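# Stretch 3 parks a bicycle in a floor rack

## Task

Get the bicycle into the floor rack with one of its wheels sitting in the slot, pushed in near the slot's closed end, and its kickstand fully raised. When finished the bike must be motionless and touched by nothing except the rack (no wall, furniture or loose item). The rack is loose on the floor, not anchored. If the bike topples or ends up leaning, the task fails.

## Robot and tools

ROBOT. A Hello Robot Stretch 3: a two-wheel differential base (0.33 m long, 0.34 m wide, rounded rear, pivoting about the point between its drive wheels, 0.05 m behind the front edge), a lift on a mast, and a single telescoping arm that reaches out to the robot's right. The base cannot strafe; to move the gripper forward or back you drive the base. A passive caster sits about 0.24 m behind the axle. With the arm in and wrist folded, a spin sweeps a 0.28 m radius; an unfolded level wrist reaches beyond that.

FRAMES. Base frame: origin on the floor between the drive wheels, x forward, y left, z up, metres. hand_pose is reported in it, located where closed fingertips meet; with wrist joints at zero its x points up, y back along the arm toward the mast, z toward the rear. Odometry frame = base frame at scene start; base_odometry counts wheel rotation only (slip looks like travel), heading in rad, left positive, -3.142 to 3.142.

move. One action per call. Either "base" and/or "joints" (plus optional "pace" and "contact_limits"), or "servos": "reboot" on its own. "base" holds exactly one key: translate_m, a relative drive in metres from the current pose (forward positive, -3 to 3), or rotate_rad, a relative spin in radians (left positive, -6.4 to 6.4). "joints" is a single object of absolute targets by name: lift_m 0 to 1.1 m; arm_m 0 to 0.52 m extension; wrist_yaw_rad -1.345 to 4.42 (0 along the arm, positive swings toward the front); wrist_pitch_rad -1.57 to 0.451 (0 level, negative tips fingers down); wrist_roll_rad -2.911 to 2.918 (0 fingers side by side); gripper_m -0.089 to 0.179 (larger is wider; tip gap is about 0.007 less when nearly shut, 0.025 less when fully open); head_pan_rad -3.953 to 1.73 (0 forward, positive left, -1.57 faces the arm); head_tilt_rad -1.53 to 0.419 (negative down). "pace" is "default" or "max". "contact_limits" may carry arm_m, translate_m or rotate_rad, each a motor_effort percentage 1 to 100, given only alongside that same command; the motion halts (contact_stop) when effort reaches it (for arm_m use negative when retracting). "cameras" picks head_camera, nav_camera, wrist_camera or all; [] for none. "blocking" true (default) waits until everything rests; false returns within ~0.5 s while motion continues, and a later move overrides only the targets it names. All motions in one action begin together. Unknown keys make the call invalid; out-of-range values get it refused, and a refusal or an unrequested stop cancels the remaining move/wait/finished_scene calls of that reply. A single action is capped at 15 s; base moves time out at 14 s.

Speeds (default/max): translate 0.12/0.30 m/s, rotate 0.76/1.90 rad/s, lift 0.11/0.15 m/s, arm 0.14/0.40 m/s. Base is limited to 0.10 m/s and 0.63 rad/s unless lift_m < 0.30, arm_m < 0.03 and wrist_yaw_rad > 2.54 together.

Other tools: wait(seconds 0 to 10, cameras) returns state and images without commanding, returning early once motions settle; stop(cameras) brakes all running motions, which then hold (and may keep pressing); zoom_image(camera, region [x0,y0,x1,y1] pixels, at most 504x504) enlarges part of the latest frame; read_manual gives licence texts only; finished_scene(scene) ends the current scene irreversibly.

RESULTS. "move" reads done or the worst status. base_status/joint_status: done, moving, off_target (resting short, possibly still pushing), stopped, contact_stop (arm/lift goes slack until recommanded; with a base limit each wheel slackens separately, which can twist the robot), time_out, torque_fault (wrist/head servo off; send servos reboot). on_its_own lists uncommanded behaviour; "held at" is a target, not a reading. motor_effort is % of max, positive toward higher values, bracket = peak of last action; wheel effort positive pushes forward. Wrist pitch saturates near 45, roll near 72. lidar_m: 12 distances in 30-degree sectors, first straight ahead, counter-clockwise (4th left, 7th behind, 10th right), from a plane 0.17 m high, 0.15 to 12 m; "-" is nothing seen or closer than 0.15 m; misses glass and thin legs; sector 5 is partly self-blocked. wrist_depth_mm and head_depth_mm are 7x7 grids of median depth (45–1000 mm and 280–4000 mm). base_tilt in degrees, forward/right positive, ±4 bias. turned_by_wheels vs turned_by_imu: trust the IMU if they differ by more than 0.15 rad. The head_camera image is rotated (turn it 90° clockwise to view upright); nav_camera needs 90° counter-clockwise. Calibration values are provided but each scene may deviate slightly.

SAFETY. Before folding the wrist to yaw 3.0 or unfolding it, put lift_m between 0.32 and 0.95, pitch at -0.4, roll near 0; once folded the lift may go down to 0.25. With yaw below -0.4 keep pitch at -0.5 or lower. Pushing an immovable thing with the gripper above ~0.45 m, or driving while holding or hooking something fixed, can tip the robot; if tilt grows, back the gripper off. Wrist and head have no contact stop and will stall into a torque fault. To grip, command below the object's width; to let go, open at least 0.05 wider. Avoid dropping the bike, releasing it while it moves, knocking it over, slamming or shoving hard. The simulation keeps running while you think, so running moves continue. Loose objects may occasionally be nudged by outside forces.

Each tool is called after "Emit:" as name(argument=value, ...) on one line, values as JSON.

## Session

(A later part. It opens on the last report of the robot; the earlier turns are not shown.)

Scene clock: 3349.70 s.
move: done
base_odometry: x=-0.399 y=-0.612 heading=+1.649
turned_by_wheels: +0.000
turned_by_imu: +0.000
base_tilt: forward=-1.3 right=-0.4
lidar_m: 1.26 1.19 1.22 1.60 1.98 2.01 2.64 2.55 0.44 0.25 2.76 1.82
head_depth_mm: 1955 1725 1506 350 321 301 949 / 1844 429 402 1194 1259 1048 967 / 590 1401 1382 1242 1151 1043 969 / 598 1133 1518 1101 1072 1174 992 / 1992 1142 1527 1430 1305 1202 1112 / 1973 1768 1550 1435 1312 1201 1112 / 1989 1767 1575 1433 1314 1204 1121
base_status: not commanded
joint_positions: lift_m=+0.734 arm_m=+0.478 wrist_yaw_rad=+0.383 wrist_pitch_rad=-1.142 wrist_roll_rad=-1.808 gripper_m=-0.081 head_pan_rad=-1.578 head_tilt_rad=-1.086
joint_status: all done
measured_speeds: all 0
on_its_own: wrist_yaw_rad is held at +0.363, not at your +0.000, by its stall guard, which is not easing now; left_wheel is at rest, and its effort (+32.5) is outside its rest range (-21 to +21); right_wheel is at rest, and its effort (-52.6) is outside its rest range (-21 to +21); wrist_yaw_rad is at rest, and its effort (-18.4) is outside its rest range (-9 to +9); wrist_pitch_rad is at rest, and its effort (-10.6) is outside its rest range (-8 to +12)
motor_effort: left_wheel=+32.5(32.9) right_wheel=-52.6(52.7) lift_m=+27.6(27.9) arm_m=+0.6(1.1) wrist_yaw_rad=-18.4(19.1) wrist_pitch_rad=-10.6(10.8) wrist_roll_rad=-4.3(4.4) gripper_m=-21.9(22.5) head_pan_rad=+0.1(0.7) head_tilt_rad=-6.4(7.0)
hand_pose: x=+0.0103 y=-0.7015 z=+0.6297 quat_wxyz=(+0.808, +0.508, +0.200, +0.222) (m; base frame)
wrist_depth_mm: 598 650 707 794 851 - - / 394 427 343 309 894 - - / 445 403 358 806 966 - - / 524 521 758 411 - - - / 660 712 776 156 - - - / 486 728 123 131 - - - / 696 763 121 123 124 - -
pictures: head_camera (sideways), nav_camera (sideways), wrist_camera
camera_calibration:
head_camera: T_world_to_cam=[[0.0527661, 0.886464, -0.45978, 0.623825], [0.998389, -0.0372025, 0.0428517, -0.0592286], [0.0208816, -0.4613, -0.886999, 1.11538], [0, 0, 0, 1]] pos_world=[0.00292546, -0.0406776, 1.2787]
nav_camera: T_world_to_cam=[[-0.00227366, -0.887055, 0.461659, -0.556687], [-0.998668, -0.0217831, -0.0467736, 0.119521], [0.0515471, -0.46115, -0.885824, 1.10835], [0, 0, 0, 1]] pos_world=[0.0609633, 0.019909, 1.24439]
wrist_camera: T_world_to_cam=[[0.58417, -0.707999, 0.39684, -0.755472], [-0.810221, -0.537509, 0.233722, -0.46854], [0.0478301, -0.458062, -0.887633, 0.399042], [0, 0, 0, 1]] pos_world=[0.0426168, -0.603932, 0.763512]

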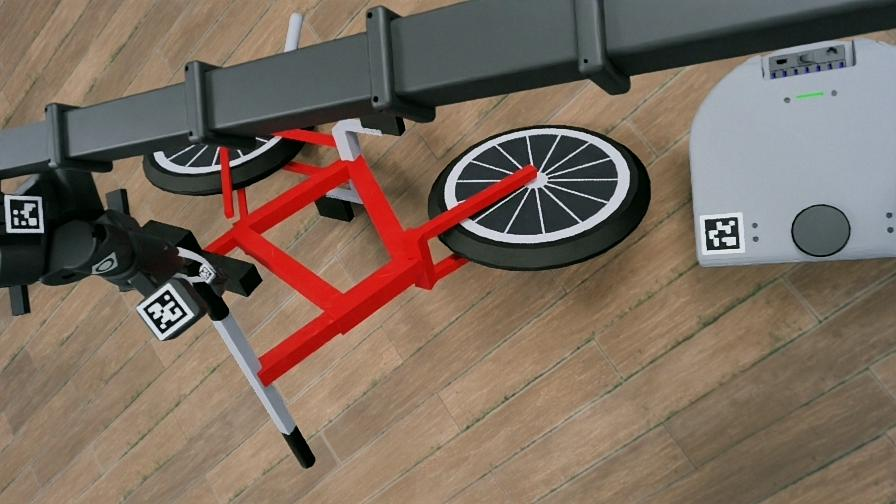

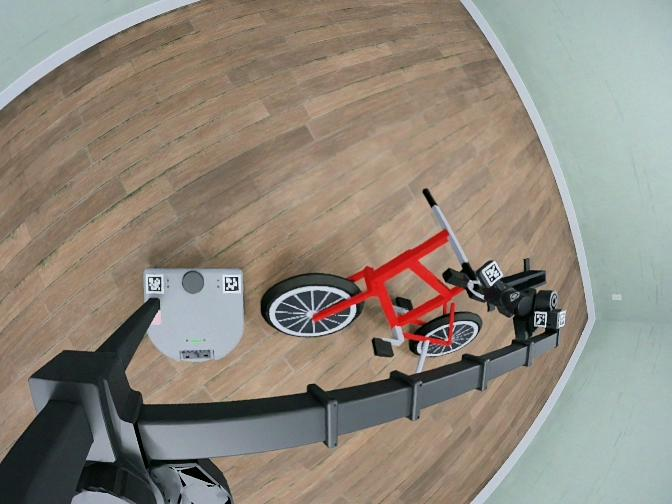

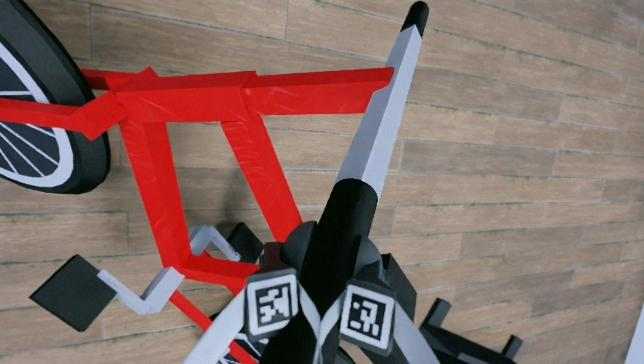

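Emit:
move(joints={"lift_m":0.744}, cameras=[])

Emit:
move(base={"translate_m":-0.02}, cameras=[])

Emit:
move(joints={"lift_m":0.756}, cameras=["head_camera"])

Scene clock: 3357.23 s.
move: done
base_odometry: x=-0.399 y=-0.612 heading=+1.649
turned_by_wheels: +0.000
turned_by_imu: +0.000
base_tilt: forward=-1.3 right=-0.4
lidar_m: 1.26 1.19 1.22 1.59 1.98 2.01 2.64 2.55 0.44 0.26 2.76 1.81
head_depth_mm: 1946 1735 383 339 304 294 998 / 502 418 395 1353 1268 1046 969 / 577 1397 1389 1232 1150 1049 971 / 592 1131 1522 1107 1078 1175 989 / 1978 1655 1508 1428 1313 1197 1116 / 1996 1752 1553 1431 1301 1201 1119 / 2011 1766 1578 1431 1310 1205 1125
base_status: not commanded
joint_positions: lift_m=+0.744 arm_m=+0.478 wrist_yaw_rad=+0.377 wrist_pitch_rad=-1.162 wrist_roll_rad=-1.806 gripper_m=-0.081 head_pan_rad=-1.578 head_tilt_rad=-1.086
joint_status: all done
measured_speeds: all 0
on_its_own: wrist_yaw_rad is held at +0.363, not at your +0.000, by its stall guard, which is not easing now; left_wheel is at rest, and its effort (+29.6) is outside its rest range (-21 to +21); right_wheel is at rest, and its effort (-43.8) is outside its rest range (-21 to +21); wrist_yaw_rad is at rest, and its effort (-12.7) is outside its rest range (-9 to +9)
motor_effort: left_wheel=+29.6(32.5) right_wheel=-43.8(52.8) lift_m=+48.3(48.6) arm_m=+5.0(5.1) wrist_yaw_rad=-12.7(18.4) wrist_pitch_rad=-7.1(10.7) wrist_roll_rad=-4.9(4.9) gripper_m=-21.7(22.7) head_pan_rad=+0.5(0.7) head_tilt_rad=-5.8(6.8)
hand_pose: x=+0.0081 y=-0.6972 z=+0.6381 quat_wxyz=(+0.803, +0.517, +0.199, +0.219) (m; base frame)
wrist_depth_mm: 386 641 708 798 895 977 - / 406 656 711 774 849 - - / 445 406 365 329 951 - - / 545 492 748 402 970 - - / 688 720 747 158 - - - / 682 556 124 133 - - - / 722 776 120 123 468 - -
pictures: none
No camera images: "cameras" was empty.

Scene clock: 3358.33 s.
move: done
base_odometry: x=-0.397 y=-0.632 heading=+1.651
turned_by_wheels: +0.002
turned_by_imu: +0.002
base_tilt: forward=-1.3 right=-0.4
lidar_m: 1.28 1.21 1.23 1.62 1.97 2.00 2.62 2.53 0.79 0.25 2.77 1.84
head_depth_mm: 1931 1724 382 339 303 294 1005 / 500 418 394 1366 1282 1045 968 / 579 1398 1382 1264 1163 1046 969 / 590 1147 1531 1107 1076 1179 995 / 1984 920 1505 1428 1307 1204 1118 / 1982 1758 1558 1431 1305 1210 1121 / 1978 1772 1558 1431 1313 1213 1120
base_status: done
joint_positions: lift_m=+0.744 arm_m=+0.478 wrist_yaw_rad=+0.380 wrist_pitch_rad=-1.142 wrist_roll_rad=-1.806 gripper_m=-0.081 head_pan_rad=-1.578 head_tilt_rad=-1.086
joint_status: not commanded
measured_speeds: all 0
on_its_own: wrist_yaw_rad is held at +0.363, not at your +0.000, by its stall guard, which is not easing now; left_wheel is at rest, and its effort (+30.1) is outside its rest range (-21 to +21); right_wheel is at rest, and its effort (-49.4) is outside its rest range (-21 to +21); wrist_yaw_rad is at rest, and its effort (-15.7) is outside its rest range (-9 to +9); wrist_pitch_rad is at rest, and its effort (-10.8) is outside its rest range (-8 to +12)
motor_effort: left_wheel=+30.1(31.9) right_wheel=-49.4(50.4) lift_m=+38.8(47.9) arm_m=+5.3(6.1) wrist_yaw_rad=-15.7(17.1) wrist_pitch_rad=-10.8(10.9) wrist_roll_rad=-4.7(5.1) gripper_m=-21.7(22.4) head_pan_rad=+0.4(0.8) head_tilt_rad=-6.5(6.6)
hand_pose: x=+0.0101 y=-0.7016 z=+0.6397 quat_wxyz=(+0.808, +0.509, +0.199, +0.220) (m; base frame)
wrist_depth_mm: 379 675 729 811 842 - - / 398 440 349 314 889 - - / 461 407 368 833 961 - - / 650 502 773 403 - - - / 671 715 745 157 - - - / 665 558 123 134 - - - / 721 765 120 124 123 - -
pictures: none
No camera images: "cameras" was empty.

Scene clock: 3359.57 s.
move: done
base_odometry: x=-0.397 y=-0.632 heading=+1.651
turned_by_wheels: +0.000
turned_by_imu: -0.001
base_tilt: forward=-1.3 right=-0.4
lidar_m: 1.28 1.21 1.24 1.62 1.96 2.00 2.63 2.54 0.57 0.28 2.78 1.84
head_depth_mm: 1940 1705 367 326 301 309 1019 / 471 407 384 1353 1272 1051 974 / 574 1393 1463 1226 1171 1047 973 / 582 1155 1521 1097 1101 1177 995 / 1987 933 1508 1427 1302 1207 1113 / 1973 1735 1564 1429 1309 1207 1115 / 1986 1770 1575 1436 1308 1209 1121
base_status: not commanded
joint_positions: lift_m=+0.756 arm_m=+0.478 wrist_yaw_rad=+0.370 wrist_pitch_rad=-1.153 wrist_roll_rad=-1.803 gripper_m=-0.078 head_pan_rad=-1.578 head_tilt_rad=-1.086
joint_status: all done
measured_speeds: all 0
on_its_own: wrist_yaw_rad is held at +0.363, not at your +0.000, by its stall guard, which is not easing now; gripper_m is held at -0.079, not at your -0.085, by its stall guard, which is not easing now; left_wheel is at rest, and its effort (+25.2) is outside its rest range (-21 to +21); right_wheel is at rest, and its effort (-38.5) is outside its rest range (-21 to +21); wrist_pitch_rad is at rest, and its effort (-8.7) is outside its rest range (-8 to +12)
motor_effort: left_wheel=+25.2(30.6) right_wheel=-38.5(49.5) lift_m=+48.6(52.6) arm_m=+6.4(6.9) wrist_yaw_rad=-5.2(16.2) wrist_pitch_rad=-8.7(10.8) wrist_roll_rad=-5.5(6.0) gripper_m=-19.9(22.1) head_pan_rad=+0.6(1.1) head_tilt_rad=-5.8(6.8)
hand_pose: x=+0.0083 y=-0.6994 z=+0.6508 quat_wxyz=(+0.807, +0.515, +0.195, +0.215) (m; base frame)
wrist_depth_mm: 389 661 719 795 916 - - / 414 674 724 842 869 - - / 460 395 369 328 - - - / 556 515 800 410 - - - / 682 763 608 160 - - - / 696 549 125 135 - - - / 728 762 119 122 125 - -
pictures: head_camera (sideways)
camera_calibration:
head_camera: T_world_to_cam=[[0.052767, 0.88659, -0.459537, 0.623509], [0.998388, -0.0372142, 0.0428435, -0.0592179], [0.0208833, -0.461057, -0.887125, 1.11554], [0, 0, 0, 1]] pos_world=[0.0029255, -0.0406713, 1.27869]

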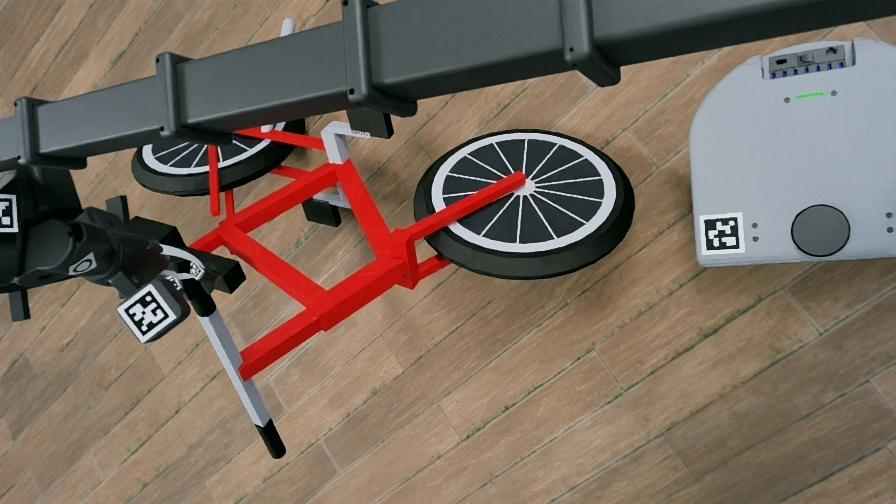

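Emit:
move(base={"translate_m":-0.03}, joints={"gripper_m":-0.085}, cameras=[])

Emit:
move(joints={"lift_m":0.77}, cameras=[])

Emit:
move(base={"translate_m":-0.03}, cameras=[])

Emit:
move(joints={"lift_m":0.782}, cameras=["head_camera"])

Scene clock: 3364.43 s.
move: off_target
base_odometry: x=-0.395 y=-0.662 heading=+1.652
turned_by_wheels: +0.002
turned_by_imu: +0.002
base_tilt: forward=-1.3 right=-0.4
lidar_m: 1.30 1.23 1.26 1.66 1.95 1.99 2.61 2.51 2.57 0.28 2.80 1.87
head_depth_mm: 1948 1695 367 326 302 308 1022 / 471 405 384 1374 1295 1049 967 / 572 1405 1389 1253 1199 1050 969 / 585 1179 1544 1099 1094 1173 996 / 1974 1132 1516 1427 1313 1200 1116 / 1989 1765 1576 1424 1305 1205 1114 / 1973 1764 1555 1438 1310 1199 1120
base_status: done
joint_positions: lift_m=+0.756 arm_m=+0.478 wrist_yaw_rad=+0.375 wrist_pitch_rad=-1.122 wrist_roll_rad=-1.803 gripper_m=-0.081 head_pan_rad=-1.578 head_tilt_rad=-1.086
joint_status: gripper_m off_target (ended at -0.081, target -0.085)
measured_speeds: all 0
on_its_own: wrist_yaw_rad is held at +0.363, not at your +0.000, by its stall guard, which is not easing now; left_wheel is at rest, and its effort (+26.4) is outside its rest range (-21 to +21); right_wheel is at rest, and its effort (-43.6) is outside its rest range (-21 to +21); wrist_yaw_rad is at rest, and its effort (-10.9) is outside its rest range (-9 to +9); wrist_pitch_rad is at rest, and its effort (-14.5) is outside its rest range (-8 to +12)
motor_effort: left_wheel=+26.4(27.6) right_wheel=-43.6(46.0) lift_m=+36.8(47.3) arm_m=+8.8(8.8) wrist_yaw_rad=-10.9(11.8) wrist_pitch_rad=-14.5(14.5) wrist_roll_rad=-6.0(6.2) gripper_m=-22.1(66.9) head_pan_rad=+0.5(0.8) head_tilt_rad=-6.1(6.6)
hand_pose: x=+0.0114 y=-0.7061 z=+0.6534 quat_wxyz=(+0.815, +0.501, +0.195, +0.217) (m; base frame)
wrist_depth_mm: 380 664 741 818 922 - - / 405 447 359 793 354 - - / 469 401 370 393 - - - / 649 537 784 408 - - - / 677 751 734 159 - - - / 683 546 123 131 - - - / 718 799 120 122 124 - -
pictures: none
No camera images: "cameras" was empty.

Scene clock: 3365.23 s.
move: done
base_odometry: x=-0.395 y=-0.662 heading=+1.652
turned_by_wheels: +0.000
turned_by_imu: -0.001
base_tilt: forward=-1.3 right=-0.4
lidar_m: 1.31 1.24 1.26 1.66 1.95 1.99 2.61 2.51 2.57 0.29 2.80 1.87
head_depth_mm: 1954 1666 345 314 298 1169 1045 / 447 393 385 1374 1294 1043 972 / 576 1397 1407 1244 1228 1051 971 / 585 1143 1544 1090 1102 1173 993 / 1950 1663 1073 1426 1310 1204 1116 / 1976 1756 1585 1433 1302 1207 1121 / 2001 1755 1589 1423 1313 1205 1120
base_status: not commanded
joint_positions: lift_m=+0.770 arm_m=+0.478 wrist_yaw_rad=+0.366 wrist_pitch_rad=-1.156 wrist_roll_rad=-1.797 gripper_m=-0.081 head_pan_rad=-1.578 head_tilt_rad=-1.086
joint_status: all done
measured_speeds: all 0
on_its_own: wrist_yaw_rad is held at +0.363, not at your +0.000, by its stall guard, which is not easing now; left_wheel is at rest, and its effort (+21.5) is outside its rest range (-21 to +21); right_wheel is at rest, and its effort (-33.1) is outside its rest range (-21 to +21)
motor_effort: left_wheel=+21.5(26.2) right_wheel=-33.1(43.7) lift_m=+50.9(53.2) arm_m=+8.4(9.0) wrist_yaw_rad=-3.1(11.5) wrist_pitch_rad=-8.4(14.4) wrist_roll_rad=-7.7(7.9) gripper_m=-21.1(22.5) head_pan_rad=-0.2(0.6) head_tilt_rad=-5.9(7.0)
hand_pose: x=+0.0078 y=-0.6988 z=+0.6645 quat_wxyz=(+0.807, +0.517, +0.192, +0.212) (m; base frame)
wrist_depth_mm: 393 672 756 823 874 - - / 438 687 758 858 917 - - / 499 407 377 327 295 - - / 678 712 821 409 - - - / 708 779 609 160 - - - / 711 565 125 137 516 - - / 762 800 120 122 483 - -
pictures: none
No camera images: "cameras" was empty.

Scene clock: 3366.50 s.
move: done
base_odometry: x=-0.392 y=-0.692 heading=+1.654
turned_by_wheels: +0.002
turned_by_imu: +0.002
base_tilt: forward=-1.3 right=-0.4
lidar_m: 1.33 1.26 1.29 1.69 1.93 1.97 2.59 2.49 2.54 0.29 2.81 1.91
head_depth_mm: 1929 1653 345 314 298 1163 1045 / 447 393 384 1373 1303 1044 970 / 577 1397 1393 1288 1251 1046 969 / 584 1163 1532 1108 1109 1178 996 / 1940 1134 1091 1422 1297 1204 1112 / 1989 1759 1569 1428 1310 1208 1118 / 1991 1756 1577 1432 1317 1209 1120
base_status: done
joint_positions: lift_m=+0.770 arm_m=+0.478 wrist_yaw_rad=+0.371 wrist_pitch_rad=-1.132 wrist_roll_rad=-1.797 gripper_m=-0.078 head_pan_rad=-1.578 head_tilt_rad=-1.086
joint_status: not commanded
measured_speeds: all 0
on_its_own: wrist_yaw_rad is held at +0.363, not at your +0.000, by its stall guard, which is not easing now; gripper_m is held at -0.079, not at your -0.085, by its stall guard, which is not easing now; left_wheel is at rest, and its effort (+24.1) is outside its rest range (-21 to +21); right_wheel is at rest, and its effort (-39.7) is outside its rest range (-21 to +21); wrist_pitch_rad is at rest, and its effort (-12.5) is outside its rest range (-8 to +12)
motor_effort: left_wheel=+24.1(25.4) right_wheel=-39.7(42.2) lift_m=+38.7(51.2) arm_m=+8.2(9.1) wrist_yaw_rad=-8.0(8.7) wrist_pitch_rad=-12.5(12.8) wrist_roll_rad=-7.8(8.0) gripper_m=-20.4(21.2) head_pan_rad=-0.4(1.0) head_tilt_rad=-6.4(6.9)
hand_pose: x=+0.0103 y=-0.7040 z=+0.6666 quat_wxyz=(+0.813, +0.507, +0.192, +0.214) (m; base frame)
wrist_depth_mm: 395 673 741 824 911 - - / 427 432 372 834 347 - - / 522 426 380 376 290 - - / 657 718 809 415 - - - / 699 774 636 158 - - - / 720 568 124 135 481 - - / 737 793 120 122 123 - -
pictures: none
No camera images: "cameras" was empty.

Scene clock: 3367.27 s.
move: done
base_odometry: x=-0.392 y=-0.692 heading=+1.653
turned_by_wheels: +0.000
turned_by_imu: +0.000
base_tilt: forward=-1.3 right=-0.4
lidar_m: 1.33 1.26 1.29 1.69 1.93 1.97 2.58 2.48 2.54 0.30 2.81 1.90
head_depth_mm: 1942 1636 321 301 298 1176 1067 / 428 381 1180 1395 1290 1044 974 / 1847 1408 1390 1269 1241 1045 967 / 592 1162 1515 1095 1120 1168 991 / 1939 1678 1059 1425 1294 1193 1113 / 1984 1749 1574 1427 1298 1209 1114 / 1999 1751 1590 1433 1320 1203 1120
base_status: not commanded
joint_positions: lift_m=+0.782 arm_m=+0.478 wrist_yaw_rad=+0.364 wrist_pitch_rad=-1.161 wrist_roll_rad=-1.793 gripper_m=-0.078 head_pan_rad=-1.578 head_tilt_rad=-1.086
joint_status: all done
measured_speeds: all 0
on_its_own: wrist_yaw_rad is held at +0.363, not at your +0.000, by its stall guard, which is not easing now; gripper_m is held at -0.079, not at your -0.085, by its stall guard, which is not easing now; right_wheel is at rest, and its effort (-32.0) is outside its rest range (-21 to +21)
motor_effort: left_wheel=+20.4(23.6) right_wheel=-32.0(39.8) lift_m=+52.0(52.5) arm_m=+7.8(8.7) wrist_yaw_rad=-1.0(8.4) wrist_pitch_rad=-7.1(12.5) wrist_roll_rad=-9.1(9.5) gripper_m=-20.8(21.5) head_pan_rad=-0.3(1.0) head_tilt_rad=-6.6(6.6)
hand_pose: x=+0.0072 y=-0.6977 z=+0.6761 quat_wxyz=(+0.806, +0.520, +0.190, +0.210) (m; base frame)
wrist_depth_mm: 408 683 764 830 900 - - / 469 446 756 836 374 - - / 566 427 389 378 294 - - / 708 782 828 420 - - - / 720 757 642 159 - - - / 725 606 125 137 481 - - / 745 811 120 124 477 - -
pictures: head_camera (sideways)
camera_calibration:
head_camera: T_world_to_cam=[[0.0527671, 0.886604, -0.459509, 0.623472], [0.998388, -0.0372156, 0.0428426, -0.0592166], [0.0208835, -0.461029, -0.887139, 1.11556], [0, 0, 0, 1]] pos_world=[0.00292551, -0.0406706, 1.27869]

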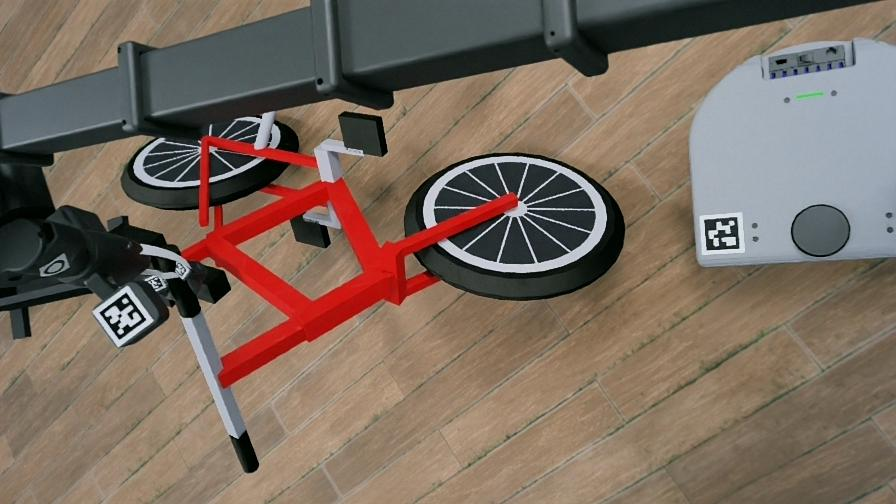

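Emit:
move(base={"translate_m":-0.04}, joints={"gripper_m":-0.085}, cameras=[])

Emit:
move(joints={"lift_m":0.793}, cameras=[])

Emit:
move(base={"translate_m":-0.04}, cameras=[])

Emit:
move(joints={"lift_m":0.803}, cameras=["head_camera","wrist_camera","nav_camera"])

Scene clock: 3374.07 s.
move: off_target
base_odometry: x=-0.389 y=-0.732 heading=+1.655
turned_by_wheels: +0.002
turned_by_imu: +0.002
base_tilt: forward=-1.3 right=-0.4
lidar_m: 1.36 1.29 1.32 1.74 1.91 1.95 2.57 2.45 2.51 0.30 2.83 1.95
head_depth_mm: 1954 1648 321 301 298 1174 1074 / 427 381 1191 1401 1293 1046 971 / 1867 1411 1394 1376 1265 1046 969 / 593 1234 1500 1119 1142 1176 991 / 1955 1113 1065 1408 1283 1197 1110 / 1969 1745 1565 1433 1304 1206 1116 / 1987 1778 1569 1438 1319 1205 1122
base_status: done
joint_positions: lift_m=+0.782 arm_m=+0.478 wrist_yaw_rad=+0.371 wrist_pitch_rad=-1.128 wrist_roll_rad=-1.793 gripper_m=-0.081 head_pan_rad=-1.578 head_tilt_rad=-1.086
joint_status: gripper_m off_target (ended at -0.081, target -0.085)
measured_speeds: all 0
on_its_own: wrist_yaw_rad is held at +0.363, not at your +0.000, by its stall guard, which is not easing now; left_wheel is at rest, and its effort (+22.8) is outside its rest range (-21 to +21); right_wheel is at rest, and its effort (-38.7) is outside its rest range (-21 to +21); wrist_pitch_rad is at rest, and its effort (-13.2) is outside its rest range (-8 to +12)
motor_effort: left_wheel=+22.8(23.8) right_wheel=-38.7(40.1) lift_m=+36.6(51.1) arm_m=+7.5(8.4) wrist_yaw_rad=-6.8(7.0) wrist_pitch_rad=-13.2(13.3) wrist_roll_rad=-9.1(9.6) gripper_m=-21.2(67.9) head_pan_rad=+0.9(1.0) head_tilt_rad=-6.3(6.8)
hand_pose: x=+0.0106 y=-0.7050 z=+0.6789 quat_wxyz=(+0.814, +0.505, +0.190, +0.213) (m; base frame)
wrist_depth_mm: 408 686 738 841 944 - - / 453 424 370 329 298 - - / 568 475 467 886 289 - - / 699 776 840 417 - - - / 703 748 656 158 - - - / 743 766 124 134 477 - - / 736 798 121 124 479 - -
pictures: none
No camera images: "cameras" was empty.

Scene clock: 3374.83 s.
move: done
base_odometry: x=-0.389 y=-0.732 heading=+1.655
turned_by_wheels: +0.000
turned_by_imu: +0.000
base_tilt: forward=-1.3 right=-0.4
lidar_m: 1.36 1.29 1.32 1.74 1.91 1.95 2.56 2.45 0.99 0.31 2.84 1.96
head_depth_mm: 1950 365 309 293 1248 1174 1078 / 409 372 1376 1409 1292 1047 966 / 1878 1403 1461 1388 1264 1044 969 / 609 1202 1515 1116 1147 1177 994 / 1938 1661 1056 1410 1291 1205 1116 / 1981 1755 1581 1431 1301 1208 1113 / 1997 1758 1573 1422 1318 1209 1114
base_status: not commanded
joint_positions: lift_m=+0.793 arm_m=+0.478 wrist_yaw_rad=+0.364 wrist_pitch_rad=-1.155 wrist_roll_rad=-1.790 gripper_m=-0.081 head_pan_rad=-1.578 head_tilt_rad=-1.086
joint_status: all done
measured_speeds: all 0
on_its_own: wrist_yaw_rad is held at +0.363, not at your +0.000, by its stall guard, which is not easing now; right_wheel is at rest, and its effort (-32.2) is outside its rest range (-21 to +21)
motor_effort: left_wheel=+20.7(23.1) right_wheel=-32.2(38.9) lift_m=+51.8(53.1) arm_m=+7.4(8.3) wrist_yaw_rad=-1.0(7.8) wrist_pitch_rad=-8.3(13.2) wrist_roll_rad=-10.1(10.1) gripper_m=-21.2(21.9) head_pan_rad=-0.2(0.7) head_tilt_rad=-6.2(6.9)
hand_pose: x=+0.0077 y=-0.6991 z=+0.6876 quat_wxyz=(+0.808, +0.517, +0.189, +0.209) (m; base frame)
wrist_depth_mm: 443 694 760 846 951 - - / 489 450 758 858 341 - - / 664 505 436 379 280 - - / 713 761 827 428 - - - / 740 755 751 159 - - - / 724 784 123 137 481 - - / 774 828 120 124 468 - -
pictures: none
No camera images: "cameras" was empty.

Scene clock: 3376.27 s.
move: done
base_odometry: x=-0.385 y=-0.772 heading=+1.656
turned_by_wheels: +0.001
turned_by_imu: +0.002
base_tilt: forward=-1.3 right=-0.4
lidar_m: 1.40 1.33 1.36 1.79 1.89 1.93 2.53 2.42 0.98 0.32 2.85 1.99
head_depth_mm: 1949 364 309 292 1246 1180 1080 / 409 371 1488 1415 1290 1047 971 / 1893 1457 1506 1396 1286 1041 971 / 608 1335 1451 1145 1184 1176 993 / 1886 1113 1067 1404 1277 1199 1111 / 1999 1715 1569 1430 1310 1197 1113 / 1986 1768 1592 1432 1320 1209 1119
base_status: done
joint_positions: lift_m=+0.793 arm_m=+0.478 wrist_yaw_rad=+0.368 wrist_pitch_rad=-1.125 wrist_roll_rad=-1.790 gripper_m=-0.078 head_pan_rad=-1.578 head_tilt_rad=-1.086
joint_status: not commanded
measured_speeds: all 0
on_its_own: wrist_yaw_rad is held at +0.363, not at your +0.000, by its stall guard, which is not easing now; gripper_m is held at -0.079, not at your -0.085, by its stall guard, which is not easing now; right_wheel is at rest, and its effort (-35.6) is outside its rest range (-21 to +21); wrist_pitch_rad is at rest, and its effort (-13.6) is outside its rest range (-8 to +12)
motor_effort: left_wheel=+20.5(21.2) right_wheel=-35.6(38.4) lift_m=+36.7(51.2) arm_m=+6.8(7.8) wrist_yaw_rad=-5.0(5.5) wrist_pitch_rad=-13.6(14.1) wrist_roll_rad=-10.3(10.5) gripper_m=-19.5(20.8) head_pan_rad=+0.0(1.3) head_tilt_rad=-6.5(6.8)
hand_pose: x=+0.0106 y=-0.7058 z=+0.6902 quat_wxyz=(+0.816, +0.505, +0.188, +0.211) (m; base frame)
wrist_depth_mm: 442 693 751 893 - - - / 483 432 382 332 291 - - / 668 511 483 397 265 - - / 692 764 826 429 - - - / 699 749 676 158 - - - / 733 791 125 136 482 - - / 738 806 120 125 472 - -
pictures: none
No camera images: "cameras" was empty.

Scene clock: 3377.00 s.
move: done
base_odometry: x=-0.385 y=-0.772 heading=+1.656
turned_by_wheels: +0.000
turned_by_imu: +0.000
base_tilt: forward=-1.3 right=-0.4
lidar_m: 1.40 1.32 1.36 1.79 1.89 1.93 2.53 2.42 0.99 0.33 0.33 1.99
head_depth_mm: 1940 344 301 292 1263 1191 1083 / 395 366 1490 1406 1287 1043 969 / 1920 1436 1500 1396 1278 1046 970 / 606 1226 1416 1135 1185 1174 996 / 1877 1172 1061 1387 1276 1202 1111 / 2000 1705 1562 1428 1299 1207 1114 / 1967 1767 1581 1437 1318 1207 1121
base_status: not commanded
joint_positions: lift_m=+0.803 arm_m=+0.478 wrist_yaw_rad=+0.362 wrist_pitch_rad=-1.148 wrist_roll_rad=-1.786 gripper_m=-0.078 head_pan_rad=-1.578 head_tilt_rad=-1.086
joint_status: all done
measured_speeds: all 0
on_its_own: wrist_yaw_rad is held at +0.363, not at your +0.000, by its stall guard, which is not easing now; gripper_m is held at -0.079, not at your -0.085, by its stall guard, which is not easing now; right_wheel is at rest, and its effort (-31.3) is outside its rest range (-21 to +21); wrist_pitch_rad is at rest, and its effort (-9.6) is outside its rest range (-8 to +12)
motor_effort: left_wheel=+19.6(20.9) right_wheel=-31.3(35.9) lift_m=+50.8(53.4) arm_m=+7.4(7.5) wrist_yaw_rad=+1.0(5.4) wrist_pitch_rad=-9.6(13.9) wrist_roll_rad=-11.5(11.8) gripper_m=-20.9(21.0) head_pan_rad=-0.1(0.8) head_tilt_rad=-6.1(6.7)
hand_pose: x=+0.0082 y=-0.7009 z=+0.6982 quat_wxyz=(+0.811, +0.515, +0.186, +0.207) (m; base frame)
wrist_depth_mm: 479 708 762 865 967 - - / 559 457 415 837 334 - - / 678 530 464 376 266 - - / 704 781 831 427 - - - / 732 752 683 160 - - - / 760 764 125 137 483 - - / 758 812 120 125 466 - -
pictures: head_camera (sideways), nav_camera (sideways), wrist_camera
camera_calibration:
head_camera: T_world_to_cam=[[0.0527671, 0.886608, -0.459503, 0.623465], [0.998388, -0.0372159, 0.0428424, -0.0592164], [0.0208836, -0.461023, -0.887143, 1.11557], [0, 0, 0, 1]] pos_world=[0.00292551, -0.0406704, 1.27869]
nav_camera: T_world_to_cam=[[-0.0022747, -0.887199, 0.461382, -0.556326], [-0.998668, -0.0217685, -0.0467826, 0.119532], [0.0515491, -0.460873, -0.885968, 1.10854], [0, 0, 0, 1]] pos_world=[0.0609634, 0.0199269, 1.2444]
wrist_camera: T_world_to_cam=[[0.551042, -0.735344, 0.394489, -0.798241], [-0.833762, -0.504737, 0.22379, -0.455922], [0.0345506, -0.452228, -0.891233, 0.466962], [0, 0, 0, 1]] pos_world=[0.0435997, -0.605929, 0.8331]

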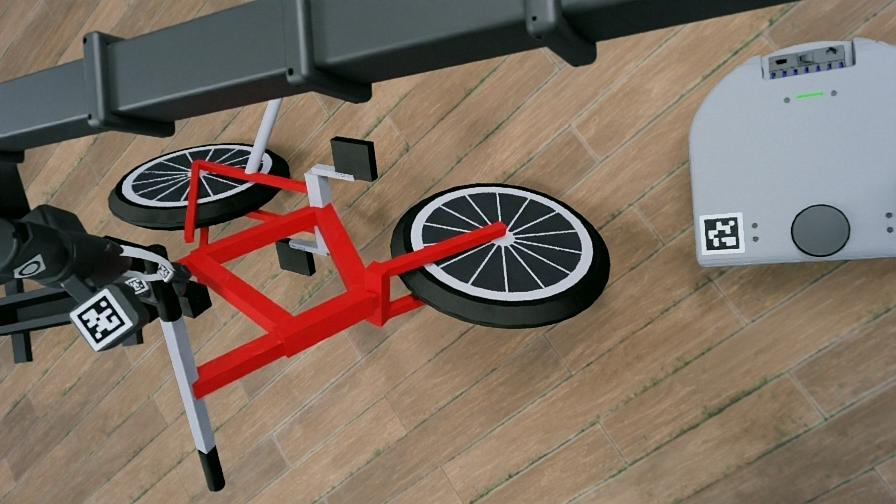

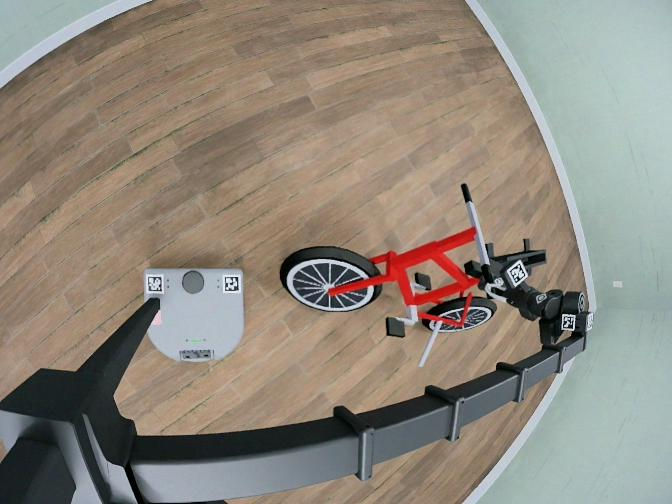

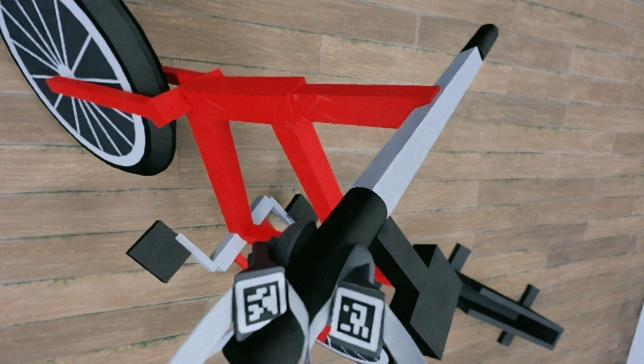

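Emit:
move(base={"translate_m":-0.05}, joints={"gripper_m":-0.085}, cameras=[])

Emit:
move(joints={"lift_m":0.813}, cameras=[])

Emit:
move(base={"translate_m":-0.05}, cameras=["head_camera","wrist_camera"])

Scene clock: 3386.53 s.
move: off_target
base_odometry: x=-0.381 y=-0.821 heading=+1.657
turned_by_wheels: +0.001
turned_by_imu: +0.002
base_tilt: forward=-1.3 right=-0.4
lidar_m: 1.44 1.37 1.40 1.84 1.86 1.90 2.49 2.38 0.99 0.34 0.34 2.05
head_depth_mm: 1940 344 301 292 1259 1190 1083 / 394 366 1498 1417 1294 1039 971 / 1897 1516 1490 1415 1298 1053 972 / 607 1338 1437 1179 1249 1179 993 / 1879 1096 1074 1096 1260 1206 1115 / 1970 1704 1567 1423 1306 1205 1120 / 1989 1725 1574 1433 1308 1209 1113
base_status: done
joint_positions: lift_m=+0.803 arm_m=+0.478 wrist_yaw_rad=+0.366 wrist_pitch_rad=-1.116 wrist_roll_rad=-1.785 gripper_m=-0.081 head_pan_rad=-1.578 head_tilt_rad=-1.086
joint_status: gripper_m off_target (ended at -0.081, target -0.085)
measured_speeds: all 0
on_its_own: wrist_yaw_rad is held at +0.363, not at your +0.000, by its stall guard, which is not easing now; right_wheel is at rest, and its effort (-34.6) is outside its rest range (-21 to +21); wrist_pitch_rad is at rest, and its effort (-15.3) is outside its rest range (-8 to +12)
motor_effort: left_wheel=+19.6(19.8) right_wheel=-34.6(37.4) lift_m=+36.1(48.9) arm_m=+4.5(5.3) wrist_yaw_rad=-3.3(4.3) wrist_pitch_rad=-15.3(15.6) wrist_roll_rad=-11.9(12.1) gripper_m=-20.6(67.8) head_pan_rad=+0.6(0.8) head_tilt_rad=-6.5(6.9)
hand_pose: x=+0.0113 y=-0.7079 z=+0.7010 quat_wxyz=(+0.819, +0.501, +0.185, +0.209) (m; base frame)
wrist_depth_mm: 490 439 767 865 - - - / 599 440 385 333 281 - - / 672 535 519 403 247 - - / 701 766 805 441 - - - / 723 753 671 157 529 - - / 745 811 124 136 484 - - / 750 823 120 127 123 - -
pictures: none
No camera images: "cameras" was empty.

Scene clock: 3387.27 s.
move: done
base_odometry: x=-0.381 y=-0.821 heading=+1.657
turned_by_wheels: +0.000
turned_by_imu: +0.000
base_tilt: forward=-1.3 right=-0.4
lidar_m: 1.44 1.36 1.40 1.84 1.86 1.90 2.49 2.38 0.99 0.35 0.35 2.06
head_depth_mm: 1922 326 290 308 1281 1189 1082 / 379 366 1499 1410 1287 1048 970 / 1920 1513 1493 1414 1302 1045 974 / 602 1334 1445 1175 1256 1178 996 / 1756 1095 1083 1095 1251 1201 1117 / 1974 1685 1579 1429 1317 1202 1119 / 2001 1723 1577 1427 1316 1210 1122
base_status: not commanded
joint_positions: lift_m=+0.813 arm_m=+0.478 wrist_yaw_rad=+0.359 wrist_pitch_rad=-1.142 wrist_roll_rad=-1.779 gripper_m=-0.081 head_pan_rad=-1.578 head_tilt_rad=-1.086
joint_status: all done
measured_speeds: all 0
on_its_own: wrist_yaw_rad is held at +0.363, not at your +0.000, by its stall guard, which is not easing now; right_wheel is at rest, and its effort (-28.3) is outside its rest range (-21 to +21); wrist_pitch_rad is at rest, and its effort (-10.7) is outside its rest range (-8 to +12)
motor_effort: left_wheel=+17.5(19.6) right_wheel=-28.3(34.7) lift_m=+51.2(52.7) arm_m=+4.0(5.3) wrist_yaw_rad=+2.2(4.1) wrist_pitch_rad=-10.7(15.7) wrist_roll_rad=-13.7(13.7) gripper_m=-21.5(21.5) head_pan_rad=+0.2(0.7) head_tilt_rad=-6.1(6.5)
hand_pose: x=+0.0084 y=-0.7021 z=+0.7086 quat_wxyz=(+0.813, +0.514, +0.182, +0.204) (m; base frame)
wrist_depth_mm: 529 449 790 885 966 - - / 645 457 427 850 975 - - / 686 543 519 394 260 - - / 712 763 837 453 - - - / 737 787 672 160 468 - - / 763 839 124 137 503 - - / 780 851 121 129 464 - -
pictures: none
No camera images: "cameras" was empty.

Scene clock: 3388.83 s.
move: done
base_odometry: x=-0.377 y=-0.871 heading=+1.658
turned_by_wheels: +0.001
turned_by_imu: +0.002
base_tilt: forward=-1.3 right=-0.4
lidar_m: 1.48 1.41 1.45 1.91 1.84 1.88 2.45 2.33 1.00 0.38 0.36 2.11
head_depth_mm: 1941 325 290 308 1271 1187 1083 / 379 366 1516 1405 1296 1043 970 / 1929 1653 1511 1420 1302 1046 975 / 606 1340 1445 1233 1270 1178 994 / 1725 1100 1078 1082 1158 1203 1116 / 1975 1682 1572 1435 1305 1202 1118 / 1986 1735 1579 1434 1306 1209 1120
base_status: done
joint_positions: lift_m=+0.813 arm_m=+0.478 wrist_yaw_rad=+0.361 wrist_pitch_rad=-1.120 wrist_roll_rad=-1.779 gripper_m=-0.078 head_pan_rad=-1.578 head_tilt_rad=-1.086
joint_status: not commanded
measured_speeds: all 0
on_its_own: wrist_yaw_rad is held at +0.363, not at your +0.000, by its stall guard, which is not easing now; gripper_m is held at -0.079, not at your -0.085, by its stall guard, which is not easing now; right_wheel is at rest, and its effort (-30.6) is outside its rest range (-21 to +21); wrist_pitch_rad is at rest, and its effort (-14.7) is outside its rest range (-8 to +12)
motor_effort: left_wheel=+16.9(18.0) right_wheel=-30.6(35.8) lift_m=+38.9(51.0) arm_m=+3.3(4.2) wrist_yaw_rad=+1.0(5.7) wrist_pitch_rad=-14.7(14.9) wrist_roll_rad=-13.9(14.2) gripper_m=-19.0(20.2) head_pan_rad=+0.4(0.6) head_tilt_rad=-6.3(6.7)
hand_pose: x=+0.0105 y=-0.7072 z=+0.7107 quat_wxyz=(+0.819, +0.504, +0.182, +0.205) (m; base frame)
wrist_depth_mm: 536 444 800 878 994 - - / 661 461 394 332 290 - - / 683 724 811 411 242 - - / 727 767 806 789 - - - / 752 788 679 158 484 - - / 774 838 125 137 470 - - / 772 823 121 127 124 - -
pictures: head_camera (sideways), wrist_camera
camera_calibration:
head_camera: T_world_to_cam=[[0.0527672, 0.886635, -0.459449, 0.623395], [0.998388, -0.0372183, 0.0428405, -0.059214], [0.020884, -0.460969, -0.88717, 1.1156], [0, 0, 0, 1]] pos_world=[0.00292552, -0.040669, 1.27868]
wrist_camera: T_world_to_cam=[[0.540675, -0.729048, 0.419713, -0.822468], [-0.840162, -0.493126, 0.22573, -0.453081], [0.0424037, -0.474673, -0.87914, 0.450568], [0, 0, 0, 1]] pos_world=[0.0449203, -0.609173, 0.843587]

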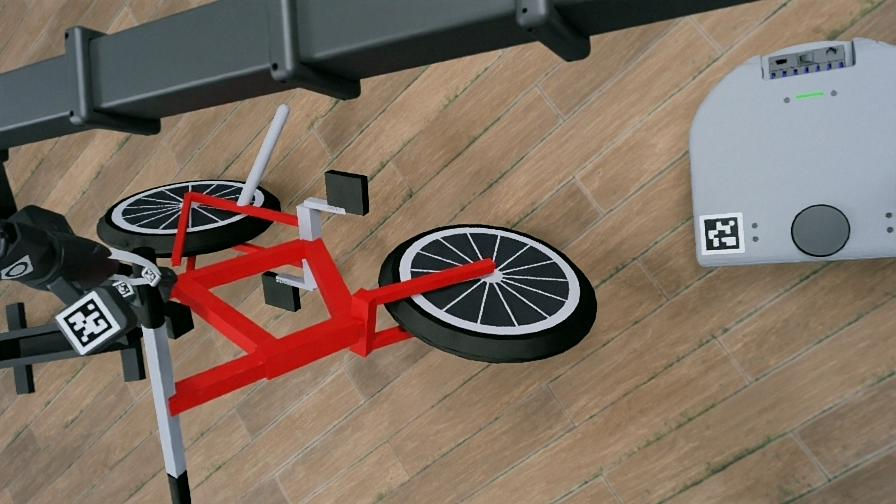

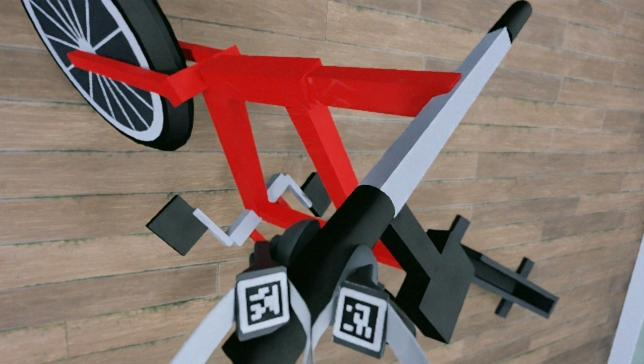

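Emit:
move(joints={"lift_m":0.822,"gripper_m":-0.085}, cameras=[])

Emit:
move(base={"translate_m":-0.06}, cameras=[])

Emit:
move(joints={"lift_m":0.828}, cameras=[])

Emit:
move(base={"translate_m":-0.06}, cameras=["head_camera","wrist_camera"])

Scene clock: 3394.30 s.
move: off_target
base_odometry: x=-0.377 y=-0.871 heading=+1.658
turned_by_wheels: +0.000
turned_by_imu: +0.000
base_tilt: forward=-1.3 right=-0.3
lidar_m: 1.48 1.41 1.44 1.90 1.84 1.88 2.45 2.33 1.00 0.39 0.37 2.12
head_depth_mm: 1845 312 283 1370 1274 1194 1082 / 364 1649 1513 1414 1292 1042 970 / 1952 1655 1539 1417 1294 1046 966 / 610 1336 1497 1225 1273 1179 995 / 1733 1165 1103 1080 1158 1200 1113 / 1982 1675 1574 1423 1308 1208 1115 / 1996 1736 1584 1428 1304 1208 1122
base_status: not commanded
joint_positions: lift_m=+0.822 arm_m=+0.478 wrist_yaw_rad=+0.349 wrist_pitch_rad=-1.142 wrist_roll_rad=-1.761 gripper_m=-0.081 head_pan_rad=-1.578 head_tilt_rad=-1.087
joint_status: gripper_m off_target (ended at -0.081, target -0.085); the others done
measured_speeds: all 0
on_its_own: wrist_yaw_rad is held at +0.363, not at your +0.000, by its stall guard, which is not easing now; right_wheel is at rest, and its effort (-23.5) is outside its rest range (-21 to +21); wrist_yaw_rad is at rest, and its effort (+11.6) is outside its rest range (-9 to +9); wrist_pitch_rad is at rest, and its effort (-10.5) is outside its rest range (-8 to +12)
motor_effort: left_wheel=+14.4(16.9) right_wheel=-23.5(30.7) lift_m=+51.6(52.8) arm_m=-0.6(0.6) wrist_yaw_rad=+11.6(13.7) wrist_pitch_rad=-10.5(14.8) wrist_roll_rad=-19.7(20.0) gripper_m=-10.4(68.1) head_pan_rad=+0.3(1.1) head_tilt_rad=-6.2(6.8)
hand_pose: x=+0.0076 y=-0.7024 z=+0.7177 quat_wxyz=(+0.816, +0.516, +0.172, +0.195) (m; base frame)
wrist_depth_mm: 632 460 764 881 - - - / 666 472 413 346 976 - - / 705 722 532 398 248 - - / 729 796 849 442 - - - / 724 808 640 160 468 - - / 767 830 124 140 490 - - / 760 845 122 130 502 - -
pictures: none
No camera images: "cameras" was empty.

Scene clock: 3396.00 s.
move: done
base_odometry: x=-0.371 y=-0.931 heading=+1.659
turned_by_wheels: +0.001
turned_by_imu: +0.002
base_tilt: forward=-1.3 right=-0.4
lidar_m: 1.53 1.46 1.50 1.89 1.80 1.85 2.39 2.28 2.34 0.45 0.40 2.19
head_depth_mm: 377 313 283 1371 1279 1189 1083 / 364 1647 1521 1404 1287 1049 976 / 1953 1696 1536 1412 1299 1043 968 / 610 1383 1499 1302 1301 1176 993 / 620 1096 1119 1104 1223 1204 1115 / 1949 960 1545 1439 1294 1208 1119 / 2005 1744 1574 1441 1311 1211 1120
base_status: done
joint_positions: lift_m=+0.822 arm_m=+0.478 wrist_yaw_rad=+0.350 wrist_pitch_rad=-1.118 wrist_roll_rad=-1.756 gripper_m=-0.081 head_pan_rad=-1.578 head_tilt_rad=-1.087
joint_status: not commanded
measured_speeds: all 0
on_its_own: wrist_yaw_rad is held at +0.363, not at your +0.000, by its stall guard, which is not easing now; right_wheel is at rest, and its effort (-26.2) is outside its rest range (-21 to +21); wrist_yaw_rad is at rest, and its effort (+10.2) is outside its rest range (-9 to +9); wrist_pitch_rad is at rest, and its effort (-15.0) is outside its rest range (-8 to +12)
motor_effort: left_wheel=+12.9(15.5) right_wheel=-26.2(32.6) lift_m=+45.2(52.1) arm_m=-1.6(2.7) wrist_yaw_rad=+10.2(13.8) wrist_pitch_rad=-15.0(15.4) wrist_roll_rad=-21.3(21.7) gripper_m=-19.6(20.6) head_pan_rad=+0.5(0.8) head_tilt_rad=-5.6(6.3)
hand_pose: x=+0.0098 y=-0.7080 z=+0.7198 quat_wxyz=(+0.823, +0.506, +0.169, +0.195) (m; base frame)
wrist_depth_mm: 666 467 792 934 - - - / 689 491 406 336 290 - - / 711 741 581 904 231 - - / 731 801 843 697 207 - - / 738 800 643 160 468 - - / 749 855 124 140 502 - - / 811 847 123 129 505 - -
pictures: none
No camera images: "cameras" was empty.

Scene clock: 3397.17 s.
move: contact_stop
base_odometry: x=-0.371 y=-0.931 heading=+1.659
turned_by_wheels: +0.000
turned_by_imu: +0.000
base_tilt: forward=-1.3 right=-0.4
lidar_m: 1.53 1.46 1.49 1.89 1.81 1.85 2.39 2.29 2.34 0.41 0.39 2.18
head_depth_mm: 1851 313 284 1371 1277 1191 1085 / 365 382 1504 1418 1300 1045 974 / 1952 1708 1542 1410 1298 1048 972 / 611 1375 1476 1250 1280 1174 991 / 620 1113 1113 1096 1186 1201 1113 / 1949 1670 1582 1423 1307 1197 1118 / 1982 1722 1569 1432 1315 1210 1126
base_status: not commanded
joint_positions: lift_m=+0.821 arm_m=+0.478 wrist_yaw_rad=+0.351 wrist_pitch_rad=-1.122 wrist_roll_rad=-1.756 gripper_m=-0.078 head_pan_rad=-1.578 head_tilt_rad=-1.087
joint_status: lift_m contact_stop (moved -0.001 of +0.006)
measured_speeds: translate_m=+0.000 rotate_rad=+0.000 lift_m=-0.005 arm_m=+0.000 wrist_yaw_rad=+0.010 wrist_pitch_rad=+0.000 wrist_roll_rad=+0.000 head_pan_rad=+0.000 head_tilt_rad=+0.000
on_its_own: wrist_yaw_rad is held at +0.363, not at your +0.000, by its stall guard, which is not easing now; gripper_m is held at -0.079, not at your -0.085, by its stall guard, which is not easing now; lift_m is slack since a contact_stop (your +0.828 is given up); right_wheel is at rest, and its effort (-22.7) is outside its rest range (-21 to +21); wrist_yaw_rad is at rest, and its effort (+10.2) is outside its rest range (-9 to +9); wrist_pitch_rad is at rest, and its effort (-14.3) is outside its rest range (-8 to +12)
motor_effort: left_wheel=+14.4(14.8) right_wheel=-22.7(26.3) lift_m=+30.7(56.3) arm_m=-2.6(4.0) wrist_yaw_rad=+10.2(17.4) wrist_pitch_rad=-14.3(15.0) wrist_roll_rad=-21.0(25.1) gripper_m=-18.9(21.1) head_pan_rad=+0.4(1.6) head_tilt_rad=-5.5(6.3)
hand_pose: x=+0.0094 y=-0.7070 z=+0.7185 quat_wxyz=(+0.821, +0.508, +0.170, +0.195) (m; base frame)
wrist_depth_mm: 626 458 794 896 - - - / 675 470 409 337 291 - - / 709 753 538 416 238 - - / 688 771 864 763 210 - - / 741 807 650 159 480 - - / 749 827 126 140 493 - - / 786 826 122 128 539 - -
pictures: none
No camera images: "cameras" was empty.

not run: a stop that you did not command came earlier in this reply.

Emit:
move(base={"translate_m":-0.06}, joints={"gripper_m":-0.085}, cameras=["head_camera","wrist_camera"])

Scene clock: 3404.47 s.
move: off_target
base_odometry: x=-0.366 y=-0.991 heading=+1.660
turned_by_wheels: +0.001
turned_by_imu: +0.002
base_tilt: forward=-1.3 right=-0.4
lidar_m: 1.58 1.51 1.54 1.86 1.77 1.81 2.34 2.24 2.29 0.46 0.40 2.26
head_depth_mm: 1874 319 287 1358 1282 1186 1084 / 372 367 1535 1408 1294 1043 968 / 1949 1733 1535 1417 1292 1048 972 / 611 1453 1502 1388 1293 1171 995 / 1122 1136 1258 1116 1257 1199 1111 / 1956 932 1548 1400 1293 1199 1117 / 1978 1722 1572 1427 1312 1211 1118
base_status: done
joint_positions: lift_m=+0.816 arm_m=+0.478 wrist_yaw_rad=+0.360 wrist_pitch_rad=-1.097 wrist_roll_rad=-1.764 gripper_m=-0.081 head_pan_rad=-1.578 head_tilt_rad=-1.087
joint_status: gripper_m off_target (ended at -0.081, target -0.085)
measured_speeds: all 0
on_its_own: wrist_yaw_rad is held at +0.363, not at your +0.000, by its stall guard, which is not easing now; lift_m is slack since a contact_stop (your +0.828 is given up); right_wheel is at rest, and its effort (-27.3) is outside its rest range (-21 to +21); wrist_pitch_rad is at rest, and its effort (-19.0) is outside its rest range (-8 to +12)
motor_effort: left_wheel=+13.6(16.7) right_wheel=-27.3(34.9) lift_m=+26.1(26.8) arm_m=-9.0(9.3) wrist_yaw_rad=+2.8(5.7) wrist_pitch_rad=-19.0(19.1) wrist_roll_rad=-18.9(19.1) gripper_m=-20.7(69.7) head_pan_rad=+0.3(0.9) head_tilt_rad=-5.7(6.5)
hand_pose: x=+0.0123 y=-0.7123 z=+0.7160 quat_wxyz=(+0.826, +0.496, +0.174, +0.201) (m; base frame)
wrist_depth_mm: 638 467 763 883 - - - / 676 529 404 325 271 - - / 694 750 820 913 218 - - / 709 773 851 678 198 - - / 718 808 877 159 469 - - / 748 847 125 140 484 - - / 770 855 123 129 - - -
pictures: head_camera (sideways), wrist_camera
camera_calibration:
head_camera: T_world_to_cam=[[0.0527708, 0.887121, -0.458511, 0.622172], [0.998388, -0.0372638, 0.0428088, -0.0591726], [0.0208907, -0.460031, -0.887657, 1.11624], [0, 0, 0, 1]] pos_world=[0.0029257, -0.0406444, 1.27864]
wrist_camera: T_world_to_cam=[[0.524237, -0.728615, 0.44079, -0.843966], [-0.850227, -0.47692, 0.222849, -0.441532], [0.0478497, -0.491597, -0.869507, 0.433775], [0, 0, 0, 1]] pos_world=[0.0462796, -0.612259, 0.847577]

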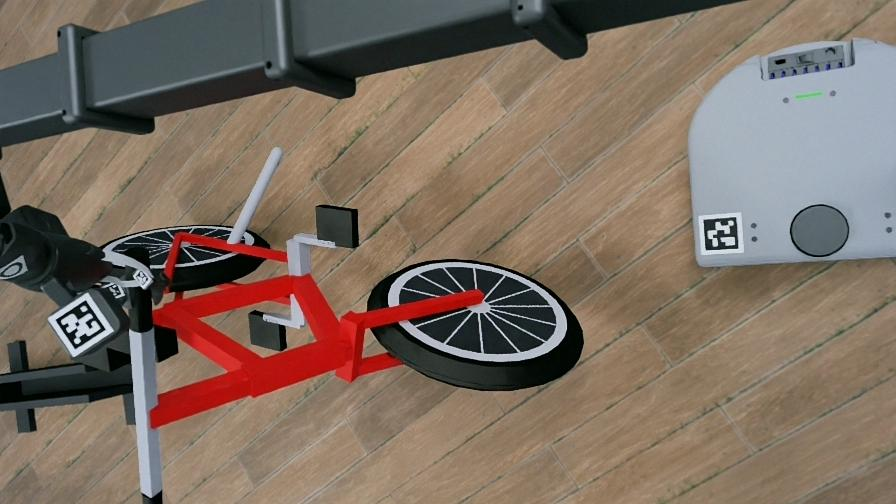

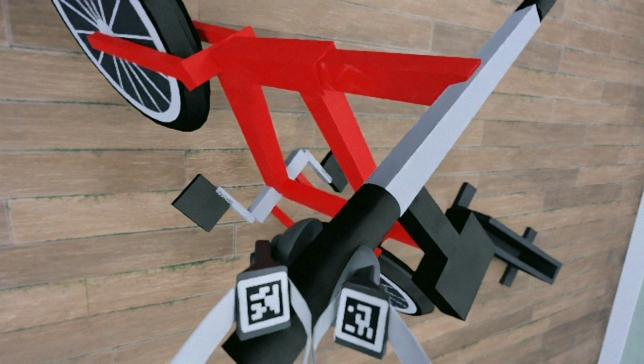

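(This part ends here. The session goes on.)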